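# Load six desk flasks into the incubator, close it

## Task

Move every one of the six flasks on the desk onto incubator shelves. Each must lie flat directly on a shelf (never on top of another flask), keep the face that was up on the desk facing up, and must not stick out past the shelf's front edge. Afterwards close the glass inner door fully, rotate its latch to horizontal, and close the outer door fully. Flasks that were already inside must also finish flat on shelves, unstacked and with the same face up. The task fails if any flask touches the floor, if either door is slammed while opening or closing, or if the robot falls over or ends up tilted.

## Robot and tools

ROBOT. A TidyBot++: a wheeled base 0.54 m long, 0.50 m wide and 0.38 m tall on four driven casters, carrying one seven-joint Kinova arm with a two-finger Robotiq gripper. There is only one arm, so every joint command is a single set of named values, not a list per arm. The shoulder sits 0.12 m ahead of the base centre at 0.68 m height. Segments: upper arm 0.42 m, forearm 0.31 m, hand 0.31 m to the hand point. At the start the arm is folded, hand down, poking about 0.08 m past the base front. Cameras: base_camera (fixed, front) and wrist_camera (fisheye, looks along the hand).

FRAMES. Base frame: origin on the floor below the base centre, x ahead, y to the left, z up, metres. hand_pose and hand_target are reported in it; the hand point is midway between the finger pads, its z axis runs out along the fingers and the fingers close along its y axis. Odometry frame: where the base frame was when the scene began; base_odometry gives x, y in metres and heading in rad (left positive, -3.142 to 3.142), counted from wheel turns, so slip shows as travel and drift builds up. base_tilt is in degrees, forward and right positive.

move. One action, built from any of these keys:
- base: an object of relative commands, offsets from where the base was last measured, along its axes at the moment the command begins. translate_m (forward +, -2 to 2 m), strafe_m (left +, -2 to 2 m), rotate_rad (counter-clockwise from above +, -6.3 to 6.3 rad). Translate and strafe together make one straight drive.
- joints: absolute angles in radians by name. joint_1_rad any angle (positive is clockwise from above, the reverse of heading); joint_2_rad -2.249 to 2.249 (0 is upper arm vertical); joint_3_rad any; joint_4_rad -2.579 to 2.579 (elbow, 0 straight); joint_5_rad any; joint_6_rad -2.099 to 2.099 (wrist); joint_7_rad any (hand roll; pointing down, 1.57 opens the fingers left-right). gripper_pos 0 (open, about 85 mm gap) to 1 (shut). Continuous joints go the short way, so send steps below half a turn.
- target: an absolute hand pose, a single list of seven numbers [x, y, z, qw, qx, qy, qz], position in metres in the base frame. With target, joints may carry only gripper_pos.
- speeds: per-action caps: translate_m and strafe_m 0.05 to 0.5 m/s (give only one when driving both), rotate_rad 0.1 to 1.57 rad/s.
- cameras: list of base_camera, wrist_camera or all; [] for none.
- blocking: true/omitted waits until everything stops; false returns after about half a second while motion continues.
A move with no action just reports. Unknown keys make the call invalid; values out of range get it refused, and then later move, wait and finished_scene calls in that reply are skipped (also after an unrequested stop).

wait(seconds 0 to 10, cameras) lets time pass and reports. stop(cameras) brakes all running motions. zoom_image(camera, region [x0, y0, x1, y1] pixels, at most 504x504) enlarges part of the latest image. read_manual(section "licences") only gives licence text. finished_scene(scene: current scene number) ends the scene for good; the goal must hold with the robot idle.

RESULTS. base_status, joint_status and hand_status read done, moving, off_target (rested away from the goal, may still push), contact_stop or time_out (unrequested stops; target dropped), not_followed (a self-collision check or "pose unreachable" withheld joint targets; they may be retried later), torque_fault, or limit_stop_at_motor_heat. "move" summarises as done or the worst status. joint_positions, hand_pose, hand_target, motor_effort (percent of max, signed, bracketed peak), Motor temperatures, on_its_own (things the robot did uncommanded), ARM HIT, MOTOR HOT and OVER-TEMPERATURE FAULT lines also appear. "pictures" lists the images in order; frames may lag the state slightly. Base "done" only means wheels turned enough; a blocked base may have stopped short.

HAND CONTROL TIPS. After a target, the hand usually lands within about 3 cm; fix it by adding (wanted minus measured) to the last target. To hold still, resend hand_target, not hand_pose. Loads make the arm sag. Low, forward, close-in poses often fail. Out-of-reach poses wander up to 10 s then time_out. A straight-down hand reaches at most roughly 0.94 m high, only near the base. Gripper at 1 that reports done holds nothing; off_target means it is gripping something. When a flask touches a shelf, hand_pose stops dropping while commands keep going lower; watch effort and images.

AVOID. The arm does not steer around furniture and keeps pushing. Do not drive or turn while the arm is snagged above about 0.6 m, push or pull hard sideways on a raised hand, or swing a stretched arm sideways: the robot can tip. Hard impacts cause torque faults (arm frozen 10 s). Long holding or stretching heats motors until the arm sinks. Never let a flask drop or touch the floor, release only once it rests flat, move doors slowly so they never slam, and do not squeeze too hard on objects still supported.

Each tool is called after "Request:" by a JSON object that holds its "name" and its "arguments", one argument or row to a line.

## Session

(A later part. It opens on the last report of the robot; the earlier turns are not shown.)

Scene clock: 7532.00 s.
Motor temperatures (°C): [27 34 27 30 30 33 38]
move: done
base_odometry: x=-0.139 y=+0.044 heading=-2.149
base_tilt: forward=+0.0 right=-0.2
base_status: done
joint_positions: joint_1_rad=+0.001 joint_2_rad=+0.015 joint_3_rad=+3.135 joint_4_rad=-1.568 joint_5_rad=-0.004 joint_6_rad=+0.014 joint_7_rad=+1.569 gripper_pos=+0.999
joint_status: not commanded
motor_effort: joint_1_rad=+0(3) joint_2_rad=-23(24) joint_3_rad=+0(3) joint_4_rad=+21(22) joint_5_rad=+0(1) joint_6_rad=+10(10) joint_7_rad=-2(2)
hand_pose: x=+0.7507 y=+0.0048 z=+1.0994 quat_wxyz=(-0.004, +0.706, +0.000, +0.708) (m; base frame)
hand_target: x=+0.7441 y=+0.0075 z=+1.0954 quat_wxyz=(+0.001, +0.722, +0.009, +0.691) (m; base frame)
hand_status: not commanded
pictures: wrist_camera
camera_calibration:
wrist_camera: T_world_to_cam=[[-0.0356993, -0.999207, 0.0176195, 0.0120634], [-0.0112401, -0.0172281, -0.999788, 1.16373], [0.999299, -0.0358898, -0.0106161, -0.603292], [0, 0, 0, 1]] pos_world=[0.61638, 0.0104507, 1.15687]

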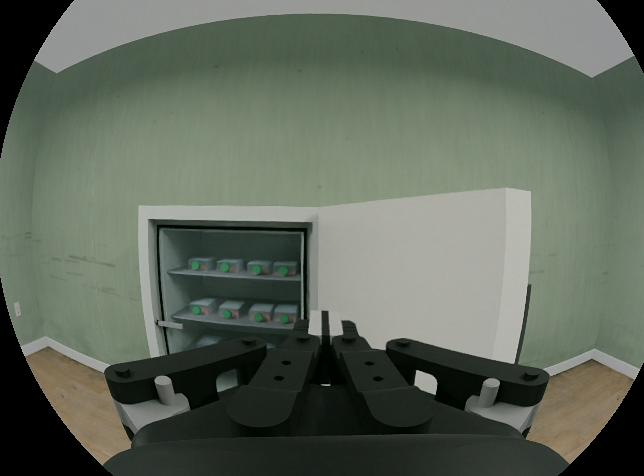

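Request:
{"name": "move", "arguments": {
  "base": {"rotate_rad": 0.9},
  "joints": {"joint_4_rad": -1.453, "joint_6_rad": -0.162},
  "speeds": {"rotate_rad": 0.5},
  "cameras": []
}}

Request:
{"name": "move", "arguments": {
  "base": {"translate_m": -0.651, "strafe_m": -0.798},
  "speeds": {"strafe_m": 0.3},
  "cameras": ["all"]
}}

Scene clock: 7656.33 s.
Motor temperatures (°C): [27 34 27 31 30 33 38]
move: done
base_odometry: x=-0.139 y=+0.044 heading=-1.249
base_tilt: forward=+0.0 right=-0.2
base_status: done
joint_positions: joint_1_rad=+0.001 joint_2_rad=+0.015 joint_3_rad=+3.133 joint_4_rad=-1.470 joint_5_rad=-0.004 joint_6_rad=-0.082 joint_7_rad=+1.569 gripper_pos=+0.999
joint_status: all done
motor_effort: joint_1_rad=+0(3) joint_2_rad=-23(25) joint_3_rad=+0(3) joint_4_rad=+21(23) joint_5_rad=+0(1) joint_6_rad=+9(10) joint_7_rad=-1(1)
hand_pose: x=+0.7495 y=+0.0067 z=+1.1308 quat_wxyz=(-0.005, +0.706, +0.001, +0.709) (m; base frame)
hand_target: x=+0.7420 y=+0.0085 z=+1.1258 quat_wxyz=(+0.000, +0.722, +0.010, +0.691) (m; base frame)
hand_status: not commanded
pictures: none
No camera images: "cameras" was empty.

Scene clock: 7660.77 s.
Motor temperatures (°C): [27 34 27 31 30 33 38]
move: done
base_odometry: x=-1.103 y=+0.409 heading=-1.248
base_tilt: forward=+0.0 right=-0.2
base_status: done
joint_positions: joint_1_rad=+0.000 joint_2_rad=+0.012 joint_3_rad=+3.133 joint_4_rad=-1.470 joint_5_rad=-0.004 joint_6_rad=-0.084 joint_7_rad=+1.569 gripper_pos=+0.999
joint_status: not commanded
motor_effort: joint_1_rad=+0(2) joint_2_rad=-23(27) joint_3_rad=+0(2) joint_4_rad=+21(22) joint_5_rad=+0(1) joint_6_rad=+9(10) joint_7_rad=+0(1)
hand_pose: x=+0.7485 y=+0.0068 z=+1.1317 quat_wxyz=(-0.005, +0.705, +0.001, +0.709) (m; base frame)
hand_target: x=+0.7420 y=+0.0085 z=+1.1258 quat_wxyz=(+0.000, +0.722, +0.010, +0.691) (m; base frame)
hand_status: not commanded
pictures: base_camera, wrist_camera
camera_calibration:
wrist_camera: T_world_to_cam=[[-0.0323497, -0.999323, 0.0175193, 0.0110681], [-0.00838028, -0.0172567, -0.999816, 1.194], [0.999441, -0.0324905, -0.00781636, -0.603928], [0, 0, 0, 1]] pos_world=[0.613955, 0.0120431, 1.18886]

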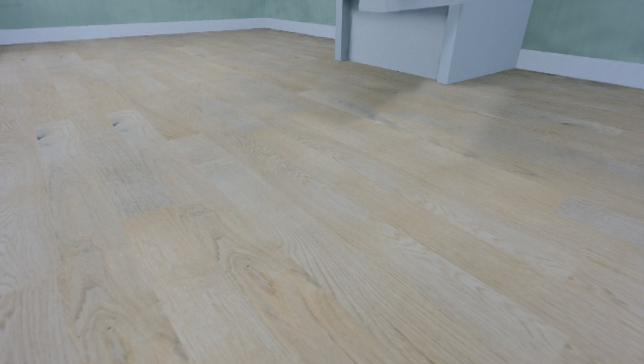

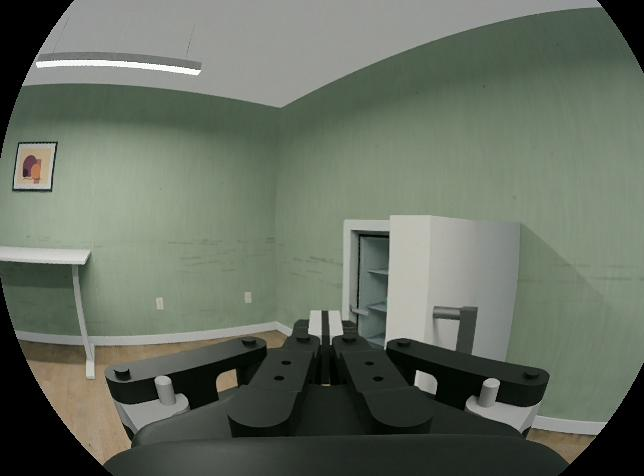

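Request:
{"name": "move", "arguments": {
  "base": {"translate_m": 0.311, "strafe_m": -0.261},
  "speeds": {"translate_m": 0.2},
  "cameras": ["all"]
}}

Scene clock: 7678.40 s.
Motor temperatures (°C): [27 34 27 31 30 33 38]
move: done
base_odometry: x=-1.252 y=+0.031 heading=-1.248
base_tilt: forward=+0.0 right=-0.2
base_status: done
joint_positions: joint_1_rad=+0.000 joint_2_rad=+0.012 joint_3_rad=+3.133 joint_4_rad=-1.470 joint_5_rad=-0.004 joint_6_rad=-0.084 joint_7_rad=+1.569 gripper_pos=+0.999
joint_status: not commanded
motor_effort: joint_1_rad=-1(2) joint_2_rad=-23(26) joint_3_rad=+0(2) joint_4_rad=+21(22) joint_5_rad=+0(1) joint_6_rad=+9(10) joint_7_rad=+0(1)
hand_pose: x=+0.7482 y=+0.0068 z=+1.1320 quat_wxyz=(-0.005, +0.705, +0.001, +0.709) (m; base frame)
hand_target: x=+0.7420 y=+0.0085 z=+1.1258 quat_wxyz=(+0.000, +0.722, +0.010, +0.691) (m; base frame)
hand_status: not commanded
pictures: base_camera, wrist_camera
camera_calibration:
wrist_camera: T_world_to_cam=[[-0.0322515, -0.999326, 0.0175162, 0.0109997], [-0.00827853, -0.0172576, -0.999817, 1.19423], [0.999445, -0.0323906, -0.00771637, -0.603848], [0, 0, 0, 1]] pos_world=[0.613754, 0.0120428, 1.18916]

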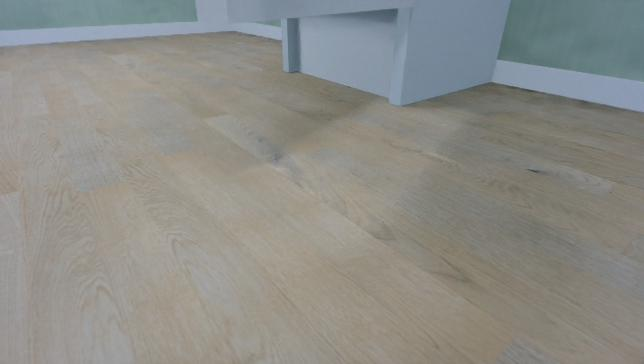

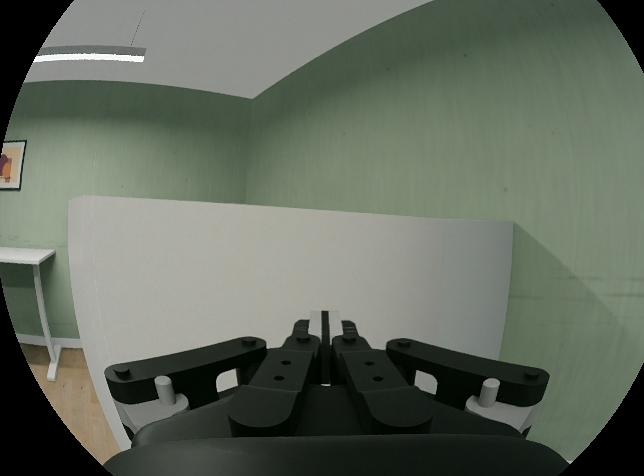

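Request:
{"name": "zoom_image", "arguments": {
  "camera": "wrist_camera",
  "region": [50, 160, 540, 400]
}}

Scaled by 1.029.

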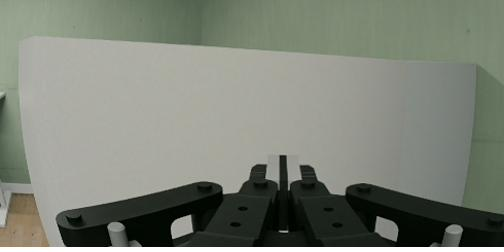

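Request:
{"name": "move", "arguments": {
  "base": {"translate_m": 0.05, "strafe_m": 0.073},
  "speeds": {"strafe_m": 0.08},
  "cameras": ["wrist_camera"]
}}

Scene clock: 7747.50 s.
Motor temperatures (°C): [27 33 27 31 30 33 38]
move: done
base_odometry: x=-1.167 y=+0.007 heading=-1.248
base_tilt: forward=+0.0 right=-0.2
base_status: done
joint_positions: joint_1_rad=+0.001 joint_2_rad=+0.010 joint_3_rad=+3.134 joint_4_rad=-1.470 joint_5_rad=-0.004 joint_6_rad=-0.086 joint_7_rad=+1.569 gripper_pos=+0.999
joint_status: not commanded
motor_effort: joint_1_rad=+0(4) joint_2_rad=-22(26) joint_3_rad=+0(3) joint_4_rad=+22(23) joint_5_rad=+0(1) joint_6_rad=+9(10) joint_7_rad=+0(1)
hand_pose: x=+0.7475 y=+0.0058 z=+1.1326 quat_wxyz=(-0.005, +0.705, +0.001, +0.709) (m; base frame)
hand_target: x=+0.7420 y=+0.0085 z=+1.1258 quat_wxyz=(+0.000, +0.722, +0.010, +0.691) (m; base frame)
hand_status: not commanded
pictures: wrist_camera
camera_calibration:
wrist_camera: T_world_to_cam=[[-0.0338564, -0.999273, 0.017511, 0.0111621], [-0.00810609, -0.0172459, -0.999818, 1.19461], [0.999394, -0.0339921, -0.00751632, -0.603365], [0, 0, 0, 1]] pos_world=[0.613061, 0.0112464, 1.18966]

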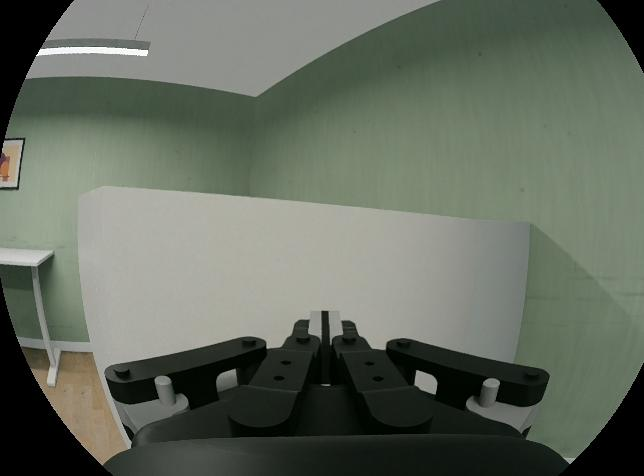

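Request:
{"name": "move", "arguments": {
  "base": {"translate_m": 0.118, "strafe_m": 0.155},
  "speeds": {"strafe_m": 0.09},
  "cameras": ["wrist_camera"]
}}

Scene clock: 7754.57 s.
Motor temperatures (°C): [27 33 27 31 30 33 37]
move: done
base_odometry: x=-0.982 y=-0.056 heading=-1.248
base_tilt: forward=+0.0 right=-0.2
base_status: done
joint_positions: joint_1_rad=+0.002 joint_2_rad=+0.008 joint_3_rad=+3.135 joint_4_rad=-1.470 joint_5_rad=-0.004 joint_6_rad=-0.087 joint_7_rad=+1.569 gripper_pos=+0.999
joint_status: not commanded
motor_effort: joint_1_rad=-1(5) joint_2_rad=-22(25) joint_3_rad=+0(4) joint_4_rad=+22(23) joint_5_rad=+0(1) joint_6_rad=+9(10) joint_7_rad=+0(1)
hand_pose: x=+0.7467 y=+0.0045 z=+1.1336 quat_wxyz=(-0.004, +0.705, +0.000, +0.709) (m; base frame)
hand_target: x=+0.7420 y=+0.0085 z=+1.1258 quat_wxyz=(+0.000, +0.722, +0.010, +0.691) (m; base frame)
hand_status: not commanded
pictures: wrist_camera
camera_calibration:
wrist_camera: T_world_to_cam=[[-0.0359692, -0.9992, 0.0174761, 0.0114522], [-0.00724189, -0.0172263, -0.999825, 1.19496], [0.999327, -0.0360895, -0.00661648, -0.603409], [0, 0, 0, 1]] pos_world=[0.612069, 0.0102511, 1.19056]

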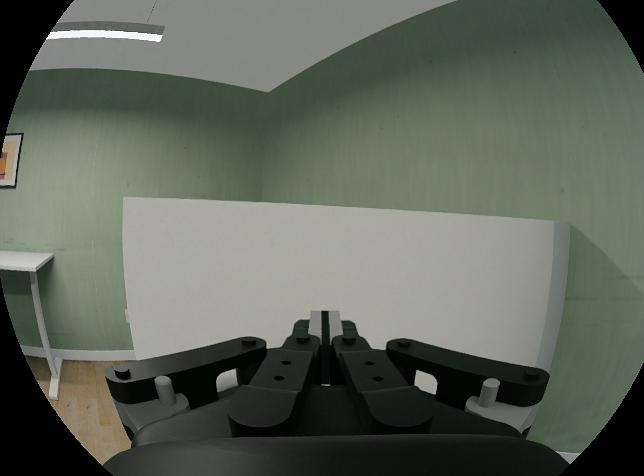

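Request:
{"name": "move", "arguments": {
  "base": {"translate_m": 0.136, "strafe_m": 0.1},
  "speeds": {"translate_m": 0.09},
  "cameras": ["wrist_camera"]
}}

Scene clock: 7766.23 s.
Motor temperatures (°C): [27 33 27 31 30 33 37]
move: done
base_odometry: x=-0.844 y=-0.153 heading=-1.248
base_tilt: forward=+0.0 right=-0.2
base_status: done
joint_positions: joint_1_rad=+0.002 joint_2_rad=+0.005 joint_3_rad=+3.135 joint_4_rad=-1.469 joint_5_rad=-0.004 joint_6_rad=-0.089 joint_7_rad=+1.569 gripper_pos=+0.999
joint_status: not commanded
motor_effort: joint_1_rad=+0(3) joint_2_rad=-23(25) joint_3_rad=+0(3) joint_4_rad=+21(24) joint_5_rad=-1(1) joint_6_rad=+9(11) joint_7_rad=+0(1)
hand_pose: x=+0.7453 y=+0.0042 z=+1.1352 quat_wxyz=(-0.004, +0.704, +0.000, +0.710) (m; base frame)
hand_target: x=+0.7420 y=+0.0085 z=+1.1258 quat_wxyz=(+0.000, +0.722, +0.010, +0.691) (m; base frame)
hand_status: not commanded
pictures: wrist_camera
camera_calibration:
wrist_camera: T_world_to_cam=[[-0.0363964, -0.999186, 0.017417, 0.0115096], [-0.00564809, -0.0172226, -0.999836, 1.19538], [0.999321, -0.0364888, -0.00501666, -0.603905], [0, 0, 0, 1]] pos_world=[0.610665, 0.010052, 1.19196]

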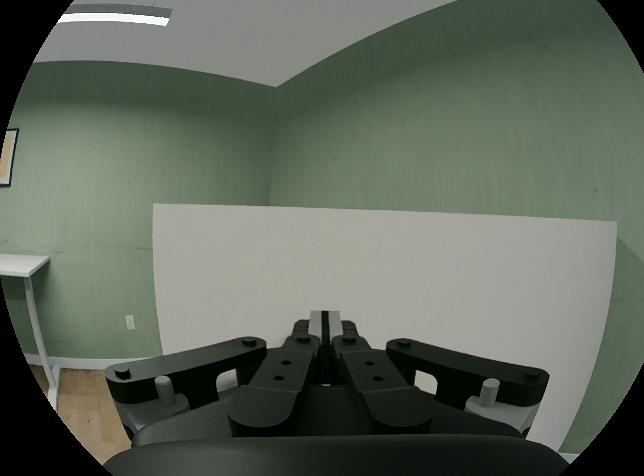

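Request:
{"name": "move", "arguments": {
  "base": {"translate_m": 0.158, "strafe_m": 0.062},
  "speeds": {"translate_m": 0.09},
  "cameras": ["wrist_camera"]
}}

Scene clock: 7772.27 s.
Motor temperatures (°C): [27 33 27 31 30 33 37]
move: done
base_odometry: x=-0.735 y=-0.283 heading=-1.248
base_tilt: forward=+0.0 right=-0.2
base_status: done
joint_positions: joint_1_rad=+0.002 joint_2_rad=+0.006 joint_3_rad=+3.135 joint_4_rad=-1.469 joint_5_rad=-0.004 joint_6_rad=-0.091 joint_7_rad=+1.569 gripper_pos=+0.999
joint_status: not commanded
motor_effort: joint_1_rad=+0(2) joint_2_rad=-23(26) joint_3_rad=+0(1) joint_4_rad=+22(24) joint_5_rad=-1(1) joint_6_rad=+9(11) joint_7_rad=+0(1)
hand_pose: x=+0.7454 y=+0.0042 z=+1.1347 quat_wxyz=(-0.004, +0.705, +0.000, +0.709) (m; base frame)
hand_target: x=+0.7420 y=+0.0085 z=+1.1258 quat_wxyz=(+0.000, +0.722, +0.010, +0.691) (m; base frame)
hand_status: not commanded
pictures: wrist_camera
camera_calibration:
wrist_camera: T_world_to_cam=[[-0.0363687, -0.999186, 0.0174753, 0.0114341], [-0.00724877, -0.0172226, -0.999825, 1.19615], [0.999312, -0.036489, -0.00661651, -0.602198], [0, 0, 0, 1]] pos_world=[0.610871, 0.010052, 1.19176]

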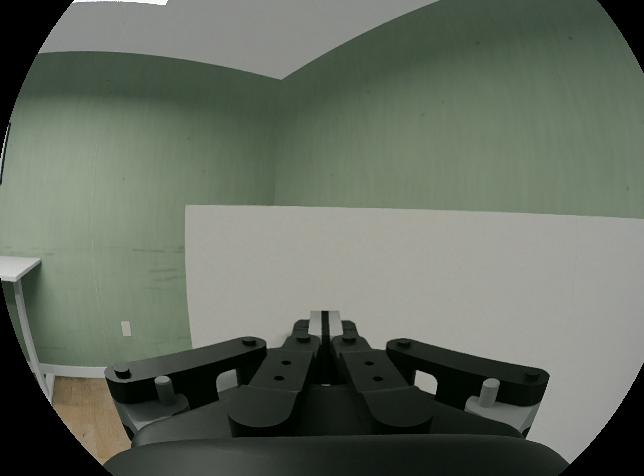

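Request:
{"name": "move", "arguments": {
  "base": {"translate_m": 0.169, "strafe_m": 0.019},
  "speeds": {"translate_m": 0.09},
  "cameras": ["wrist_camera"]
}}

Request:
{"name": "move", "arguments": {
  "base": {"translate_m": 0.167, "strafe_m": -0.026},
  "speeds": {"translate_m": 0.08},
  "cameras": ["all"]
}}

Scene clock: 7780.27 s.
Motor temperatures (°C): [27 33 27 31 30 33 37]
move: done
base_odometry: x=-0.663 y=-0.437 heading=-1.248
base_tilt: forward=+0.0 right=-0.2
base_status: done
joint_positions: joint_1_rad=+0.002 joint_2_rad=+0.006 joint_3_rad=+3.135 joint_4_rad=-1.468 joint_5_rad=-0.004 joint_6_rad=-0.092 joint_7_rad=+1.569 gripper_pos=+0.999
joint_status: not commanded
motor_effort: joint_1_rad=+0(1) joint_2_rad=-22(26) joint_3_rad=+0(1) joint_4_rad=+21(23) joint_5_rad=-1(1) joint_6_rad=+9(10) joint_7_rad=+0(1)
hand_pose: x=+0.7457 y=+0.0042 z=+1.1344 quat_wxyz=(-0.004, +0.705, +0.000, +0.709) (m; base frame)
hand_target: x=+0.7420 y=+0.0085 z=+1.1258 quat_wxyz=(+0.000, +0.722, +0.010, +0.691) (m; base frame)
hand_status: not commanded
pictures: wrist_camera
camera_calibration:
wrist_camera: T_world_to_cam=[[-0.0363495, -0.999186, 0.0175153, 0.0113928], [-0.00834924, -0.0172226, -0.999817, 1.19662], [0.999304, -0.036489, -0.0077164, -0.601287], [0, 0, 0, 1]] pos_world=[0.611274, 0.010052, 1.19156]

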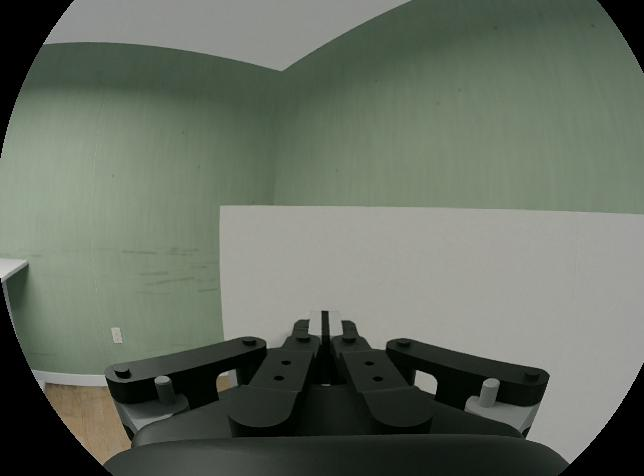

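Scene clock: 7782.90 s.
Motor temperatures (°C): [27 33 27 31 30 33 37]
move: done
base_odometry: x=-0.635 y=-0.604 heading=-1.248
base_tilt: forward=+0.0 right=-0.2
base_status: done
joint_positions: joint_1_rad=+0.002 joint_2_rad=+0.006 joint_3_rad=+3.135 joint_4_rad=-1.467 joint_5_rad=-0.004 joint_6_rad=-0.093 joint_7_rad=+1.569 gripper_pos=+0.999
joint_status: not commanded
motor_effort: joint_1_rad=+0(1) joint_2_rad=-22(26) joint_3_rad=+0(1) joint_4_rad=+22(24) joint_5_rad=+0(1) joint_6_rad=+9(11) joint_7_rad=-1(1)
hand_pose: x=+0.7456 y=+0.0042 z=+1.1345 quat_wxyz=(-0.004, +0.706, +0.000, +0.709) (m; base frame)
hand_target: x=+0.7420 y=+0.0085 z=+1.1258 quat_wxyz=(+0.000, +0.722, +0.010, +0.691) (m; base frame)
hand_status: not commanded
pictures: base_camera, wrist_camera
camera_calibration:
wrist_camera: T_world_to_cam=[[-0.0363442, -0.999186, 0.0175262, 0.0113695], [-0.00864936, -0.0172226, -0.999814, 1.197], [0.999302, -0.036489, -0.00801638, -0.600828], [0, 0, 0, 1]] pos_world=[0.611175, 0.010052, 1.19176]

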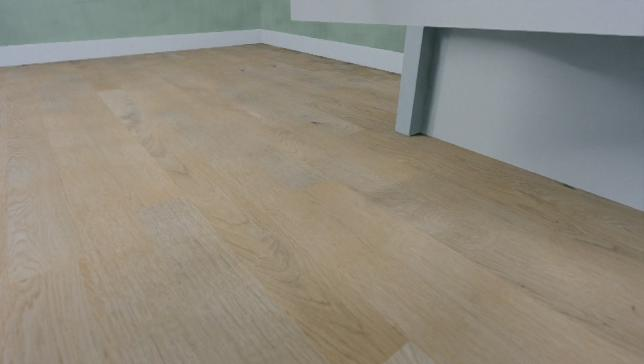

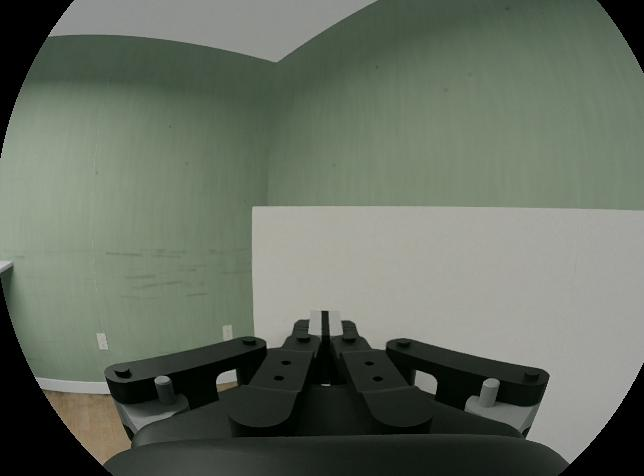

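Request:
{"name": "move", "arguments": {
  "base": {"translate_m": 0.15, "strafe_m": -0.066},
  "speeds": {"translate_m": 0.06},
  "cameras": ["all"]
}}

Scene clock: 7793.37 s.
Motor temperatures (°C): [27 33 27 31 30 33 37]
move: done
base_odometry: x=-0.649 y=-0.767 heading=-1.248
base_tilt: forward=+0.0 right=-0.2
base_status: done
joint_positions: joint_1_rad=+0.002 joint_2_rad=+0.005 joint_3_rad=+3.135 joint_4_rad=-1.467 joint_5_rad=-0.004 joint_6_rad=-0.094 joint_7_rad=+1.569 gripper_pos=+0.999
joint_status: not commanded
motor_effort: joint_1_rad=+0(2) joint_2_rad=-23(25) joint_3_rad=+0(2) joint_4_rad=+22(23) joint_5_rad=+0(1) joint_6_rad=+9(11) joint_7_rad=+0(1)
hand_pose: x=+0.7452 y=+0.0043 z=+1.1350 quat_wxyz=(-0.004, +0.705, +0.000, +0.709) (m; base frame)
hand_target: x=+0.7420 y=+0.0085 z=+1.1258 quat_wxyz=(+0.000, +0.722, +0.010, +0.691) (m; base frame)
hand_status: not commanded
pictures: base_camera, wrist_camera
camera_calibration:
wrist_camera: T_world_to_cam=[[-0.0362496, -0.999189, 0.0175154, 0.0113028], [-0.00834752, -0.0172235, -0.999817, 1.19721], [0.999308, -0.0363892, -0.0077164, -0.600786], [0, 0, 0, 1]] pos_world=[0.610774, 0.0100518, 1.19216]

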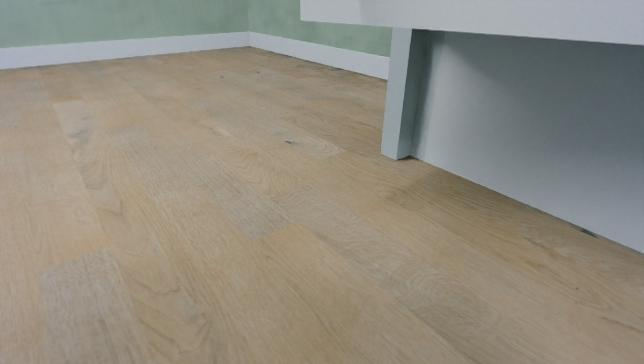

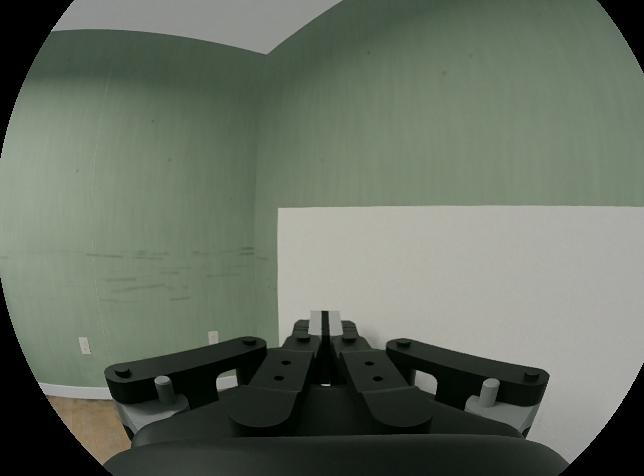

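Request:
{"name": "move", "arguments": {
  "base": {"translate_m": 0.08, "strafe_m": -0.06},
  "speeds": {"translate_m": 0.05},
  "cameras": ["all"]
}}

Scene clock: 7801.50 s.
Motor temperatures (°C): [27 33 27 31 30 33 37]
move: done
base_odometry: x=-0.681 y=-0.862 heading=-1.247
base_tilt: forward=+0.1 right=-0.2
base_status: done
joint_positions: joint_1_rad=+0.002 joint_2_rad=+0.006 joint_3_rad=+3.135 joint_4_rad=-1.467 joint_5_rad=-0.004 joint_6_rad=-0.094 joint_7_rad=+1.569 gripper_pos=+0.999
joint_status: not commanded
motor_effort: joint_1_rad=+0(2) joint_2_rad=-23(26) joint_3_rad=+0(2) joint_4_rad=+21(22) joint_5_rad=+0(1) joint_6_rad=+9(10) joint_7_rad=+0(1)
hand_pose: x=+0.7454 y=+0.0045 z=+1.1346 quat_wxyz=(-0.004, +0.706, +0.000, +0.709) (m; base frame)
hand_target: x=+0.7420 y=+0.0085 z=+1.1258 quat_wxyz=(+0.000, +0.722, +0.010, +0.691) (m; base frame)
hand_status: not commanded
pictures: base_camera, wrist_camera
camera_calibration:
wrist_camera: T_world_to_cam=[[-0.0359378, -0.9992, 0.0175408, 0.0112937], [-0.00904264, -0.0172263, -0.999811, 1.19734], [0.999313, -0.0360896, -0.00841633, -0.600154], [0, 0, 0, 1]] pos_world=[0.610974, 0.0102511, 1.19186]

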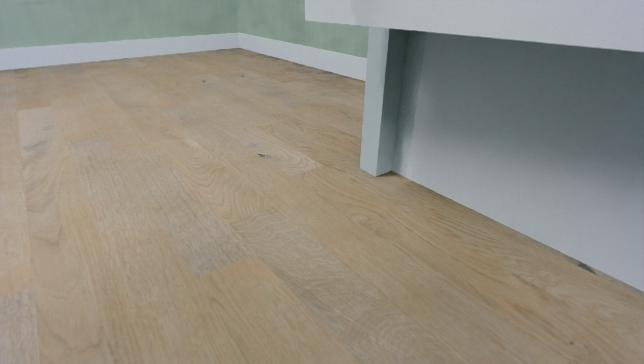

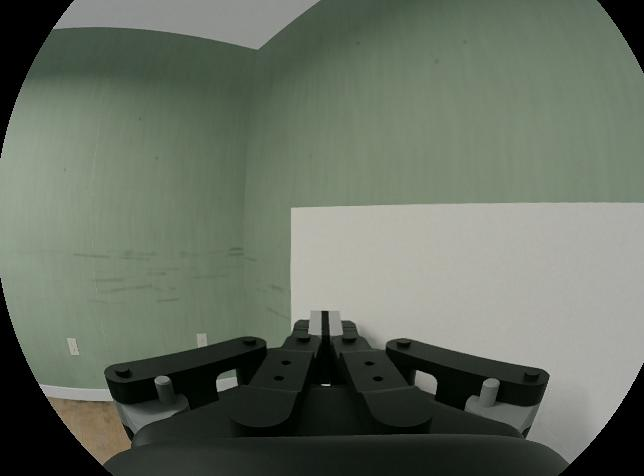

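Request:
{"name": "move", "arguments": {
  "base": {"translate_m": 0.026, "strafe_m": -0.03},
  "speeds": {"strafe_m": 0.05},
  "cameras": ["all"]
}}

Scene clock: 7806.93 s.
Motor temperatures (°C): [27 33 27 31 30 33 37]
move: done
base_odometry: x=-0.701 y=-0.897 heading=-1.247
base_tilt: forward=+0.0 right=-0.2
base_status: done
joint_positions: joint_1_rad=+0.002 joint_2_rad=+0.006 joint_3_rad=+3.135 joint_4_rad=-1.467 joint_5_rad=-0.004 joint_6_rad=-0.095 joint_7_rad=+1.569 gripper_pos=+0.999
joint_status: not commanded
motor_effort: joint_1_rad=+0(3) joint_2_rad=-22(25) joint_3_rad=+0(3) joint_4_rad=+21(23) joint_5_rad=+0(1) joint_6_rad=+9(10) joint_7_rad=+0(1)
hand_pose: x=+0.7456 y=+0.0049 z=+1.1344 quat_wxyz=(-0.004, +0.706, +0.000, +0.708) (m; base frame)
hand_target: x=+0.7420 y=+0.0085 z=+1.1258 quat_wxyz=(+0.000, +0.722, +0.010, +0.691) (m; base frame)
hand_status: not commanded
pictures: base_camera, wrist_camera
camera_calibration:
wrist_camera: T_world_to_cam=[[-0.0352282, -0.999225, 0.0175622, 0.0111437], [-0.00963083, -0.0172329, -0.999805, 1.1975], [0.999333, -0.0353905, -0.00901628, -0.599647], [0, 0, 0, 1]] pos_world=[0.611173, 0.0105496, 1.19166]

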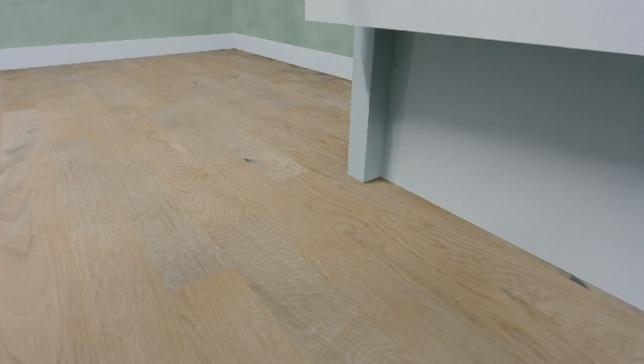

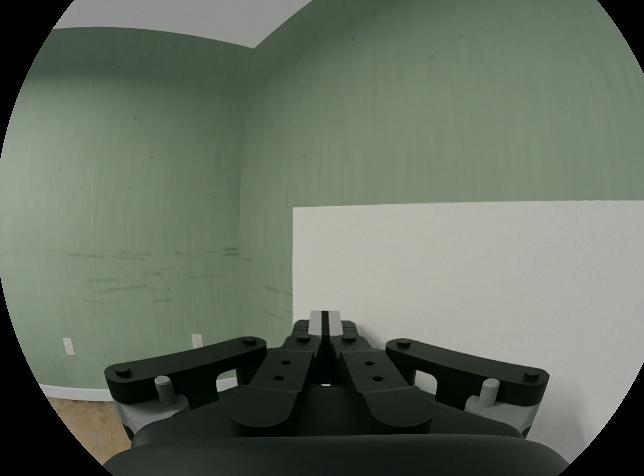

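Request:
{"name": "move", "arguments": {
  "base": {"translate_m": 0.019, "strafe_m": -0.0235},
  "speeds": {"strafe_m": 0.05},
  "cameras": ["all"]
}}

Scene clock: 7814.27 s.
Motor temperatures (°C): [27 33 27 31 30 33 37]
move: done
base_odometry: x=-0.717 y=-0.922 heading=-1.247
base_tilt: forward=+0.0 right=-0.2
base_status: done
joint_positions: joint_1_rad=+0.001 joint_2_rad=+0.006 joint_3_rad=+3.134 joint_4_rad=-1.467 joint_5_rad=-0.004 joint_6_rad=-0.095 joint_7_rad=+1.569 gripper_pos=+0.999
joint_status: not commanded
motor_effort: joint_1_rad=+0(3) joint_2_rad=-24(26) joint_3_rad=+0(3) joint_4_rad=+21(22) joint_5_rad=+0(1) joint_6_rad=+9(10) joint_7_rad=+0(1)
hand_pose: x=+0.7456 y=+0.0053 z=+1.1342 quat_wxyz=(-0.004, +0.706, +0.000, +0.708) (m; base frame)
hand_target: x=+0.7420 y=+0.0085 z=+1.1258 quat_wxyz=(+0.000, +0.722, +0.010, +0.691) (m; base frame)
hand_status: not commanded
pictures: base_camera, wrist_camera
camera_calibration:
wrist_camera: T_world_to_cam=[[-0.0346238, -0.999246, 0.0175724, 0.0110624], [-0.00992062, -0.0172384, -0.999802, 1.19758], [0.999351, -0.0347912, -0.00931628, -0.599296], [0, 0, 0, 1]] pos_world=[0.611171, 0.0108482, 1.19156]

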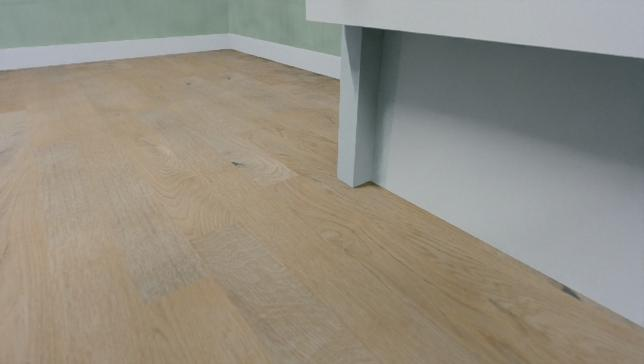

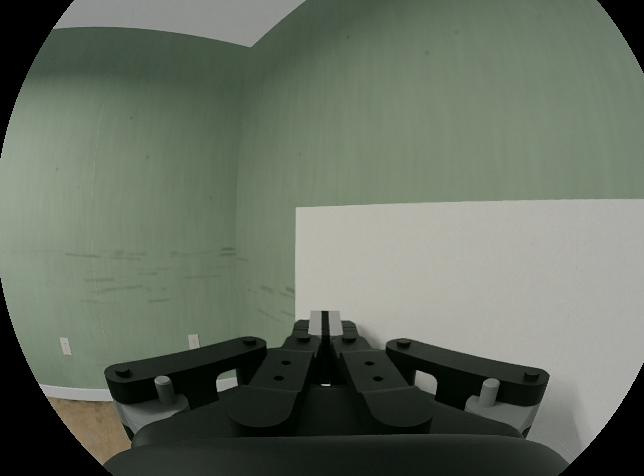

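Request:
{"name": "move", "arguments": {
  "base": {"translate_m": 0.0125, "strafe_m": -0.0157},
  "speeds": {"strafe_m": 0.05},
  "cameras": ["wrist_camera"]
}}

Request:
{"name": "move", "arguments": {
  "base": {"translate_m": 0.0125, "strafe_m": -0.0157},
  "speeds": {"strafe_m": 0.05},
  "cameras": ["wrist_camera"]
}}

Scene clock: 7820.90 s.
Motor temperatures (°C): [27 33 27 31 30 33 37]
move: done
base_odometry: x=-0.728 y=-0.939 heading=-1.247
base_tilt: forward=+0.1 right=-0.1
base_status: done
joint_positions: joint_1_rad=+0.001 joint_2_rad=+0.006 joint_3_rad=+3.132 joint_4_rad=-1.467 joint_5_rad=-0.004 joint_6_rad=-0.095 joint_7_rad=+1.569 gripper_pos=+0.999
joint_status: not commanded
motor_effort: joint_1_rad=+0(5) joint_2_rad=-23(25) joint_3_rad=+0(5) joint_4_rad=+21(22) joint_5_rad=+0(1) joint_6_rad=+9(11) joint_7_rad=-1(1)
hand_pose: x=+0.7453 y=+0.0069 z=+1.1343 quat_wxyz=(-0.005, +0.706, +0.001, +0.708) (m; base frame)
hand_target: x=+0.7420 y=+0.0085 z=+1.1258 quat_wxyz=(+0.000, +0.722, +0.010, +0.691) (m; base frame)
hand_status: not commanded
pictures: wrist_camera
camera_calibration:
wrist_camera: T_world_to_cam=[[-0.0320219, -0.999333, 0.017574, 0.0107511], [-0.0099757, -0.0172626, -0.999801, 1.19783], [0.999437, -0.0321909, -0.00941626, -0.598902], [0, 0, 0, 1]] pos_world=[0.610859, 0.0121424, 1.19176]

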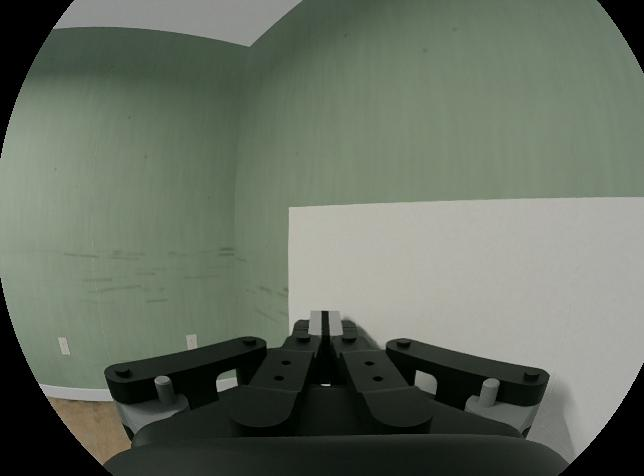

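Scene clock: 7821.77 s.
Motor temperatures (°C): [27 33 27 31 30 33 37]
move: done
base_odometry: x=-0.739 y=-0.956 heading=-1.247
base_tilt: forward=+0.0 right=-0.2
base_status: done
joint_positions: joint_1_rad=-0.013 joint_2_rad=-0.003 joint_3_rad=+3.116 joint_4_rad=-1.467 joint_5_rad=-0.004 joint_6_rad=-0.097 joint_7_rad=+1.569 gripper_pos=+0.999
joint_status: not commanded
motor_effort: joint_1_rad=+3(6) joint_2_rad=-20(24) joint_3_rad=+4(6) joint_4_rad=+21(24) joint_5_rad=+0(1) joint_6_rad=+9(11) joint_7_rad=+0(1)
hand_pose: x=+0.7410 y=+0.0258 z=+1.1389 quat_wxyz=(-0.016, +0.704, +0.012, +0.710) (m; base frame)
hand_target: x=+0.7420 y=+0.0085 z=+1.1258 quat_wxyz=(+0.000, +0.722, +0.010, +0.691) (m; base frame)
hand_status: not commanded
pictures: wrist_camera
camera_calibration:
wrist_camera: T_world_to_cam=[[-0.0018349, -0.999846, 0.017433, 0.00723956], [-0.00324904, -0.017427, -0.999843, 1.1977], [0.999993, -0.00189126, -0.00321656, -0.602193], [0, 0, 0, 1]] pos_world=[0.606093, 0.0269719, 1.19545]

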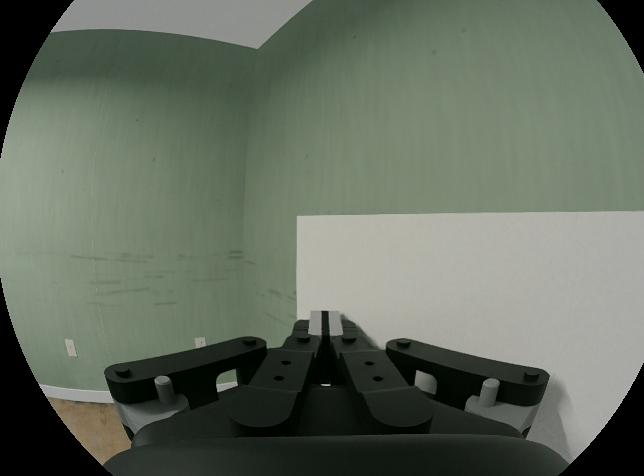

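Request:
{"name": "move", "arguments": {
  "base": {"translate_m": -0.06, "strafe_m": 0.07},
  "speeds": {"strafe_m": 0.08},
  "cameras": ["base_camera", "wrist_camera"]
}}

Scene clock: 7831.57 s.
Motor temperatures (°C): [27 33 27 31 30 33 37]
move: done
base_odometry: x=-0.691 y=-0.877 heading=-1.247
base_tilt: forward=+0.1 right=-0.2
base_status: done
joint_positions: joint_1_rad=-0.007 joint_2_rad=+0.003 joint_3_rad=+3.127 joint_4_rad=-1.467 joint_5_rad=-0.004 joint_6_rad=-0.097 joint_7_rad=+1.569 gripper_pos=+0.999
joint_status: not commanded
motor_effort: joint_1_rad=+0(3) joint_2_rad=-23(26) joint_3_rad=+0(4) joint_4_rad=+21(22) joint_5_rad=-1(1) joint_6_rad=+9(10) joint_7_rad=+0(1)
hand_pose: x=+0.7438 y=+0.0155 z=+1.1357 quat_wxyz=(-0.010, +0.706, +0.006, +0.708) (m; base frame)
hand_target: x=+0.7420 y=+0.0085 z=+1.1258 quat_wxyz=(+0.000, +0.722, +0.010, +0.691) (m; base frame)
hand_status: not commanded
pictures: base_camera, wrist_camera
camera_calibration:
wrist_camera: T_world_to_cam=[[-0.0182442, -0.99968, 0.017537, 0.00909807], [-0.00863619, -0.0173817, -0.999812, 1.19833], [0.999796, -0.0183922, -0.00831631, -0.598795], [0, 0, 0, 1]] pos_world=[0.609188, 0.018911, 1.19296]

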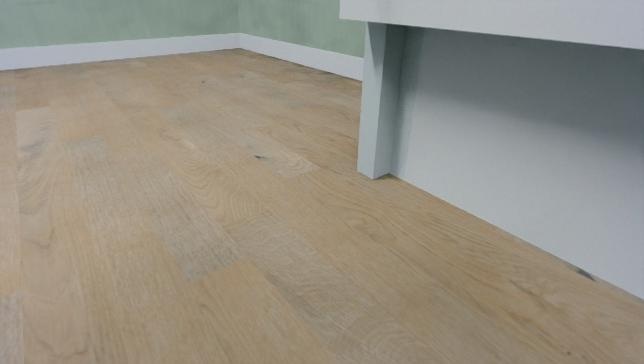

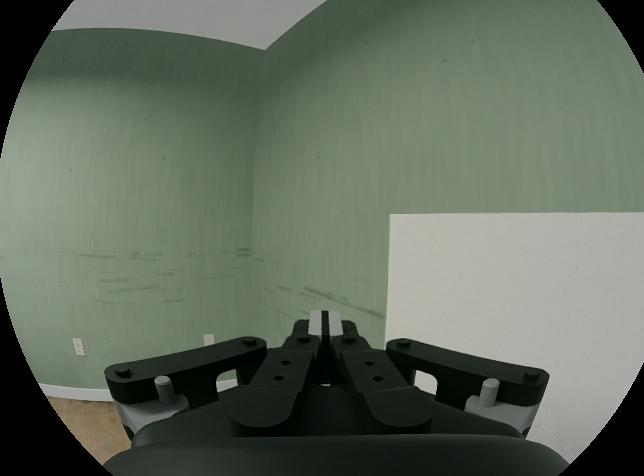

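Request:
{"name": "move", "arguments": {
  "base": {"translate_m": -0.311, "strafe_m": 0.39},
  "speeds": {"strafe_m": 0.25},
  "cameras": []
}}

Request:
{"name": "move", "arguments": {
  "base": {"rotate_rad": -1.4},
  "speeds": {"rotate_rad": 0.5},
  "cameras": ["wrist_camera"]
}}

Request:
{"name": "move", "arguments": {
  "base": {"translate_m": -0.676, "strafe_m": 1.135},
  "speeds": {"strafe_m": 0.3},
  "cameras": ["all"]
}}

Scene clock: 7870.73 s.
Motor temperatures (°C): [27 33 27 31 30 33 37]
move: done
base_odometry: x=-0.421 y=-0.458 heading=-1.247
base_tilt: forward=+0.0 right=-0.2
base_status: done
joint_positions: joint_1_rad=-0.007 joint_2_rad=+0.004 joint_3_rad=+3.127 joint_4_rad=-1.467 joint_5_rad=-0.004 joint_6_rad=-0.097 joint_7_rad=+1.569 gripper_pos=+0.999
joint_status: not commanded
motor_effort: joint_1_rad=+0(3) joint_2_rad=-22(25) joint_3_rad=+0(3) joint_4_rad=+21(22) joint_5_rad=-1(1) joint_6_rad=+9(10) joint_7_rad=+0(2)
hand_pose: x=+0.7445 y=+0.0147 z=+1.1347 quat_wxyz=(-0.010, +0.706, +0.006, +0.708) (m; base frame)
hand_target: x=+0.7420 y=+0.0085 z=+1.1258 quat_wxyz=(+0.000, +0.722, +0.010, +0.691) (m; base frame)
hand_status: not commanded
pictures: none
No camera images: "cameras" was empty.

Scene clock: 7874.20 s.
Motor temperatures (°C): [27 33 27 31 30 33 37]
move: done
base_odometry: x=-0.421 y=-0.458 heading=-2.647
base_tilt: forward=+0.0 right=-0.2
base_status: done
joint_positions: joint_1_rad=-0.004 joint_2_rad=+0.004 joint_3_rad=+3.132 joint_4_rad=-1.467 joint_5_rad=-0.004 joint_6_rad=-0.097 joint_7_rad=+1.569 gripper_pos=+0.999
joint_status: not commanded
motor_effort: joint_1_rad=-1(3) joint_2_rad=-23(24) joint_3_rad=+0(3) joint_4_rad=+22(22) joint_5_rad=+0(1) joint_6_rad=+9(10) joint_7_rad=+0(1)
hand_pose: x=+0.7446 y=+0.0103 z=+1.1347 quat_wxyz=(-0.007, +0.706, +0.003, +0.708) (m; base frame)
hand_target: x=+0.7420 y=+0.0085 z=+1.1258 quat_wxyz=(+0.000, +0.722, +0.010, +0.691) (m; base frame)
hand_status: not commanded
pictures: wrist_camera
camera_calibration:
wrist_camera: T_world_to_cam=[[-0.0266127, -0.999489, 0.0176778, 0.00998807], [-0.0103846, -0.0174067, -0.999795, 1.19852], [0.999592, -0.0267908, -0.00991611, -0.597766], [0, 0, 0, 1]] pos_world=[0.610234, 0.0148305, 1.19217]

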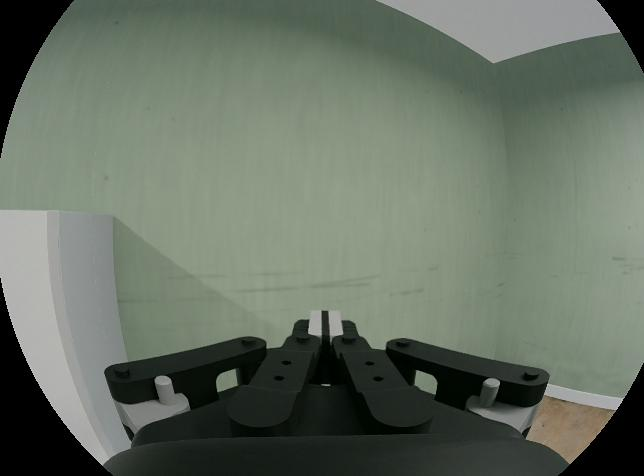

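Scene clock: 7879.53 s.
Motor temperatures (°C): [27 33 27 31 30 33 37]
move: done
base_odometry: x=+0.713 y=-1.135 heading=-2.647
base_tilt: forward=+0.0 right=-0.2
base_status: done
joint_positions: joint_1_rad=-0.004 joint_2_rad=+0.004 joint_3_rad=+3.132 joint_4_rad=-1.467 joint_5_rad=-0.004 joint_6_rad=-0.097 joint_7_rad=+1.569 gripper_pos=+0.999
joint_status: not commanded
motor_effort: joint_1_rad=+0(2) joint_2_rad=-23(27) joint_3_rad=+0(2) joint_4_rad=+21(22) joint_5_rad=+0(1) joint_6_rad=+9(10) joint_7_rad=+0(1)
hand_pose: x=+0.7448 y=+0.0100 z=+1.1346 quat_wxyz=(-0.007, +0.706, +0.003, +0.708) (m; base frame)
hand_target: x=+0.7420 y=+0.0085 z=+1.1258 quat_wxyz=(+0.000, +0.722, +0.010, +0.691) (m; base frame)
hand_status: not commanded
pictures: base_camera, wrist_camera
camera_calibration:
wrist_camera: T_world_to_cam=[[-0.0271131, -0.999476, 0.0176837, 0.00999204], [-0.0104936, -0.0174047, -0.999793, 1.19848], [0.999577, -0.0272931, -0.0100162, -0.597742], [0, 0, 0, 1]] pos_world=[0.610337, 0.0145317, 1.19207]

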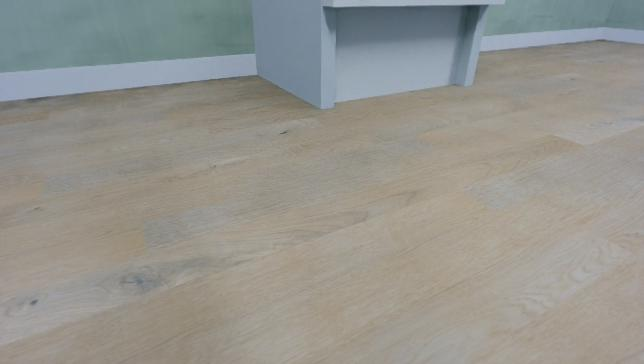

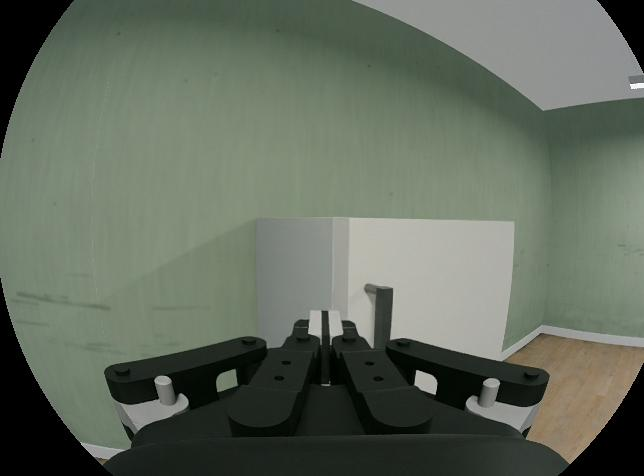

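Request:
{"name": "zoom_image", "arguments": {
  "camera": "wrist_camera",
  "region": [240, 190, 400, 330]
}}

Scaled by 3.150.

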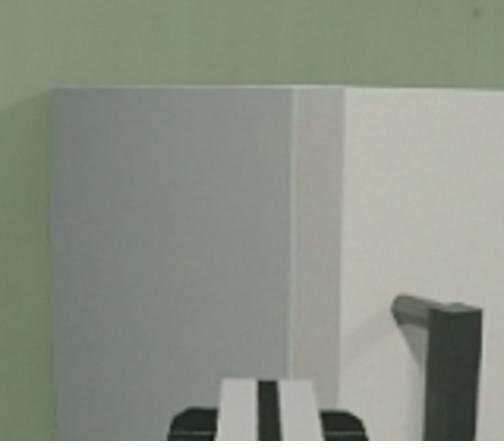

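Request:
{"name": "move", "arguments": {
  "base": {"translate_m": 0.15},
  "speeds": {"translate_m": 0.2},
  "cameras": ["wrist_camera"]
}}

Request:
{"name": "zoom_image", "arguments": {
  "camera": "wrist_camera",
  "region": [200, 180, 400, 340]
}}

Scene clock: 7901.07 s.
Motor temperatures (°C): [27 33 27 31 30 33 37]
move: done
base_odometry: x=+0.581 y=-1.207 heading=-2.646
base_tilt: forward=+0.1 right=-0.2
base_status: done
joint_positions: joint_1_rad=-0.004 joint_2_rad=+0.009 joint_3_rad=+3.132 joint_4_rad=-1.467 joint_5_rad=-0.004 joint_6_rad=-0.097 joint_7_rad=+1.569 gripper_pos=+0.999
joint_status: not commanded
motor_effort: joint_1_rad=+0(1) joint_2_rad=-23(27) joint_3_rad=+0(1) joint_4_rad=+21(22) joint_5_rad=+0(1) joint_6_rad=+9(10) joint_7_rad=+0(1)
hand_pose: x=+0.7470 y=+0.0100 z=+1.1315 quat_wxyz=(-0.007, +0.708, +0.003, +0.706) (m; base frame)
hand_target: x=+0.7420 y=+0.0085 z=+1.1258 quat_wxyz=(+0.000, +0.722, +0.010, +0.691) (m; base frame)
hand_status: not commanded
pictures: wrist_camera
camera_calibration:
wrist_camera: T_world_to_cam=[[-0.0270238, -0.999476, 0.0178188, 0.00998883], [-0.0154943, -0.0174043, -0.999728, 1.199], [0.999515, -0.0272926, -0.0150159, -0.594293], [0, 0, 0, 1]] pos_world=[0.612853, 0.0146317, 1.18958]

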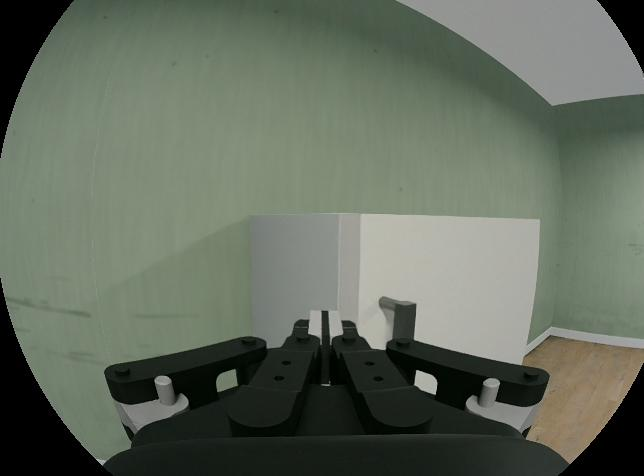

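Scaled by 2.520.

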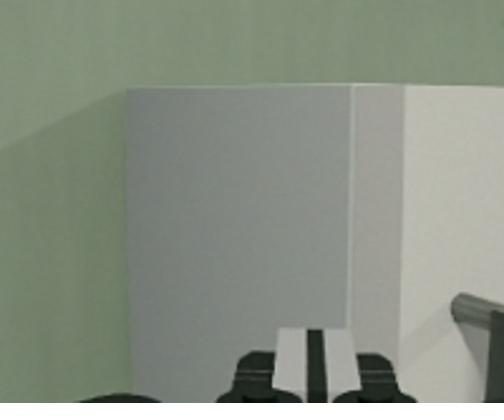

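Request:
{"name": "move", "arguments": {
  "base": {"rotate_rad": -1.07},
  "speeds": {"rotate_rad": 0.5},
  "cameras": []
}}

Request:
{"name": "move", "arguments": {
  "base": {"translate_m": -0.478, "strafe_m": 0.95},
  "speeds": {"strafe_m": 0.25},
  "cameras": ["all"]
}}

Scene clock: 7935.87 s.
Motor temperatures (°C): [27 33 27 31 30 33 37]
move: done
base_odometry: x=+0.581 y=-1.207 heading=+2.567
base_tilt: forward=+0.0 right=-0.2
base_status: done
joint_positions: joint_1_rad=-0.002 joint_2_rad=+0.009 joint_3_rad=+3.133 joint_4_rad=-1.467 joint_5_rad=-0.004 joint_6_rad=-0.097 joint_7_rad=+1.569 gripper_pos=+0.999
joint_status: not commanded
motor_effort: joint_1_rad=-1(3) joint_2_rad=-22(24) joint_3_rad=+0(3) joint_4_rad=+21(22) joint_5_rad=+0(1) joint_6_rad=+9(10) joint_7_rad=-1(1)
hand_pose: x=+0.7471 y=+0.0079 z=+1.1315 quat_wxyz=(-0.006, +0.708, +0.002, +0.706) (m; base frame)
hand_target: x=+0.7420 y=+0.0085 z=+1.1258 quat_wxyz=(+0.000, +0.722, +0.010, +0.691) (m; base frame)
hand_status: not commanded
pictures: none
No camera images: "cameras" was empty.

Scene clock: 7941.00 s.
Motor temperatures (°C): [27 33 27 31 30 33 37]
move: done
base_odometry: x=+0.466 y=-2.264 heading=+2.567
base_tilt: forward=+0.0 right=-0.2
base_status: done
joint_positions: joint_1_rad=-0.002 joint_2_rad=+0.009 joint_3_rad=+3.133 joint_4_rad=-1.467 joint_5_rad=-0.004 joint_6_rad=-0.097 joint_7_rad=+1.569 gripper_pos=+0.999
joint_status: not commanded
motor_effort: joint_1_rad=-1(2) joint_2_rad=-23(25) joint_3_rad=+0(2) joint_4_rad=+21(22) joint_5_rad=+0(1) joint_6_rad=+9(10) joint_7_rad=+0(1)
hand_pose: x=+0.7471 y=+0.0079 z=+1.1315 quat_wxyz=(-0.006, +0.708, +0.002, +0.706) (m; base frame)
hand_target: x=+0.7420 y=+0.0085 z=+1.1258 quat_wxyz=(+0.000, +0.722, +0.010, +0.691) (m; base frame)
hand_status: not commanded
pictures: base_camera, wrist_camera
camera_calibration:
wrist_camera: T_world_to_cam=[[-0.0303235, -0.999381, 0.0178395, 0.010297], [-0.0155524, -0.0173738, -0.999728, 1.19901], [0.999419, -0.0305927, -0.0150159, -0.594354], [0, 0, 0, 1]] pos_world=[0.612969, 0.0129391, 1.18958]

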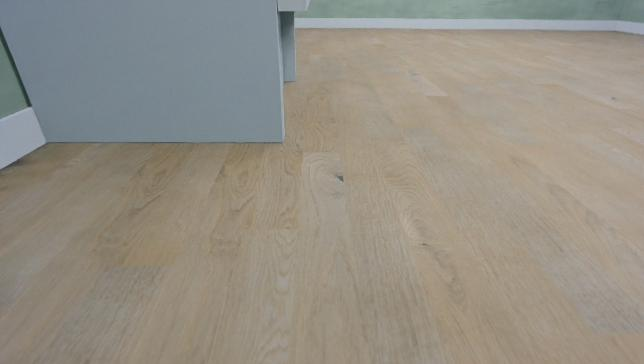

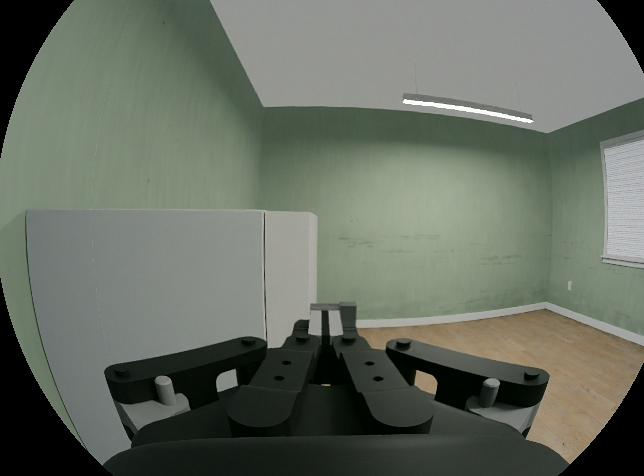

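Request:
{"name": "zoom_image", "arguments": {
  "camera": "wrist_camera",
  "region": [220, 190, 340, 350]
}}

Scaled by 3.150.

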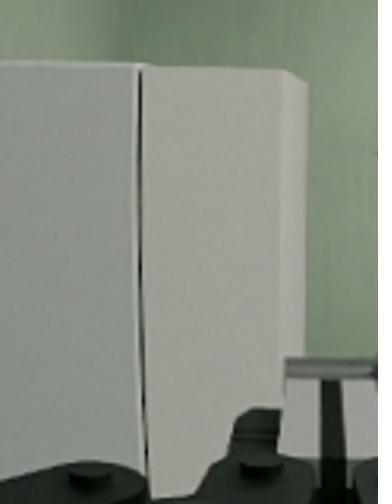

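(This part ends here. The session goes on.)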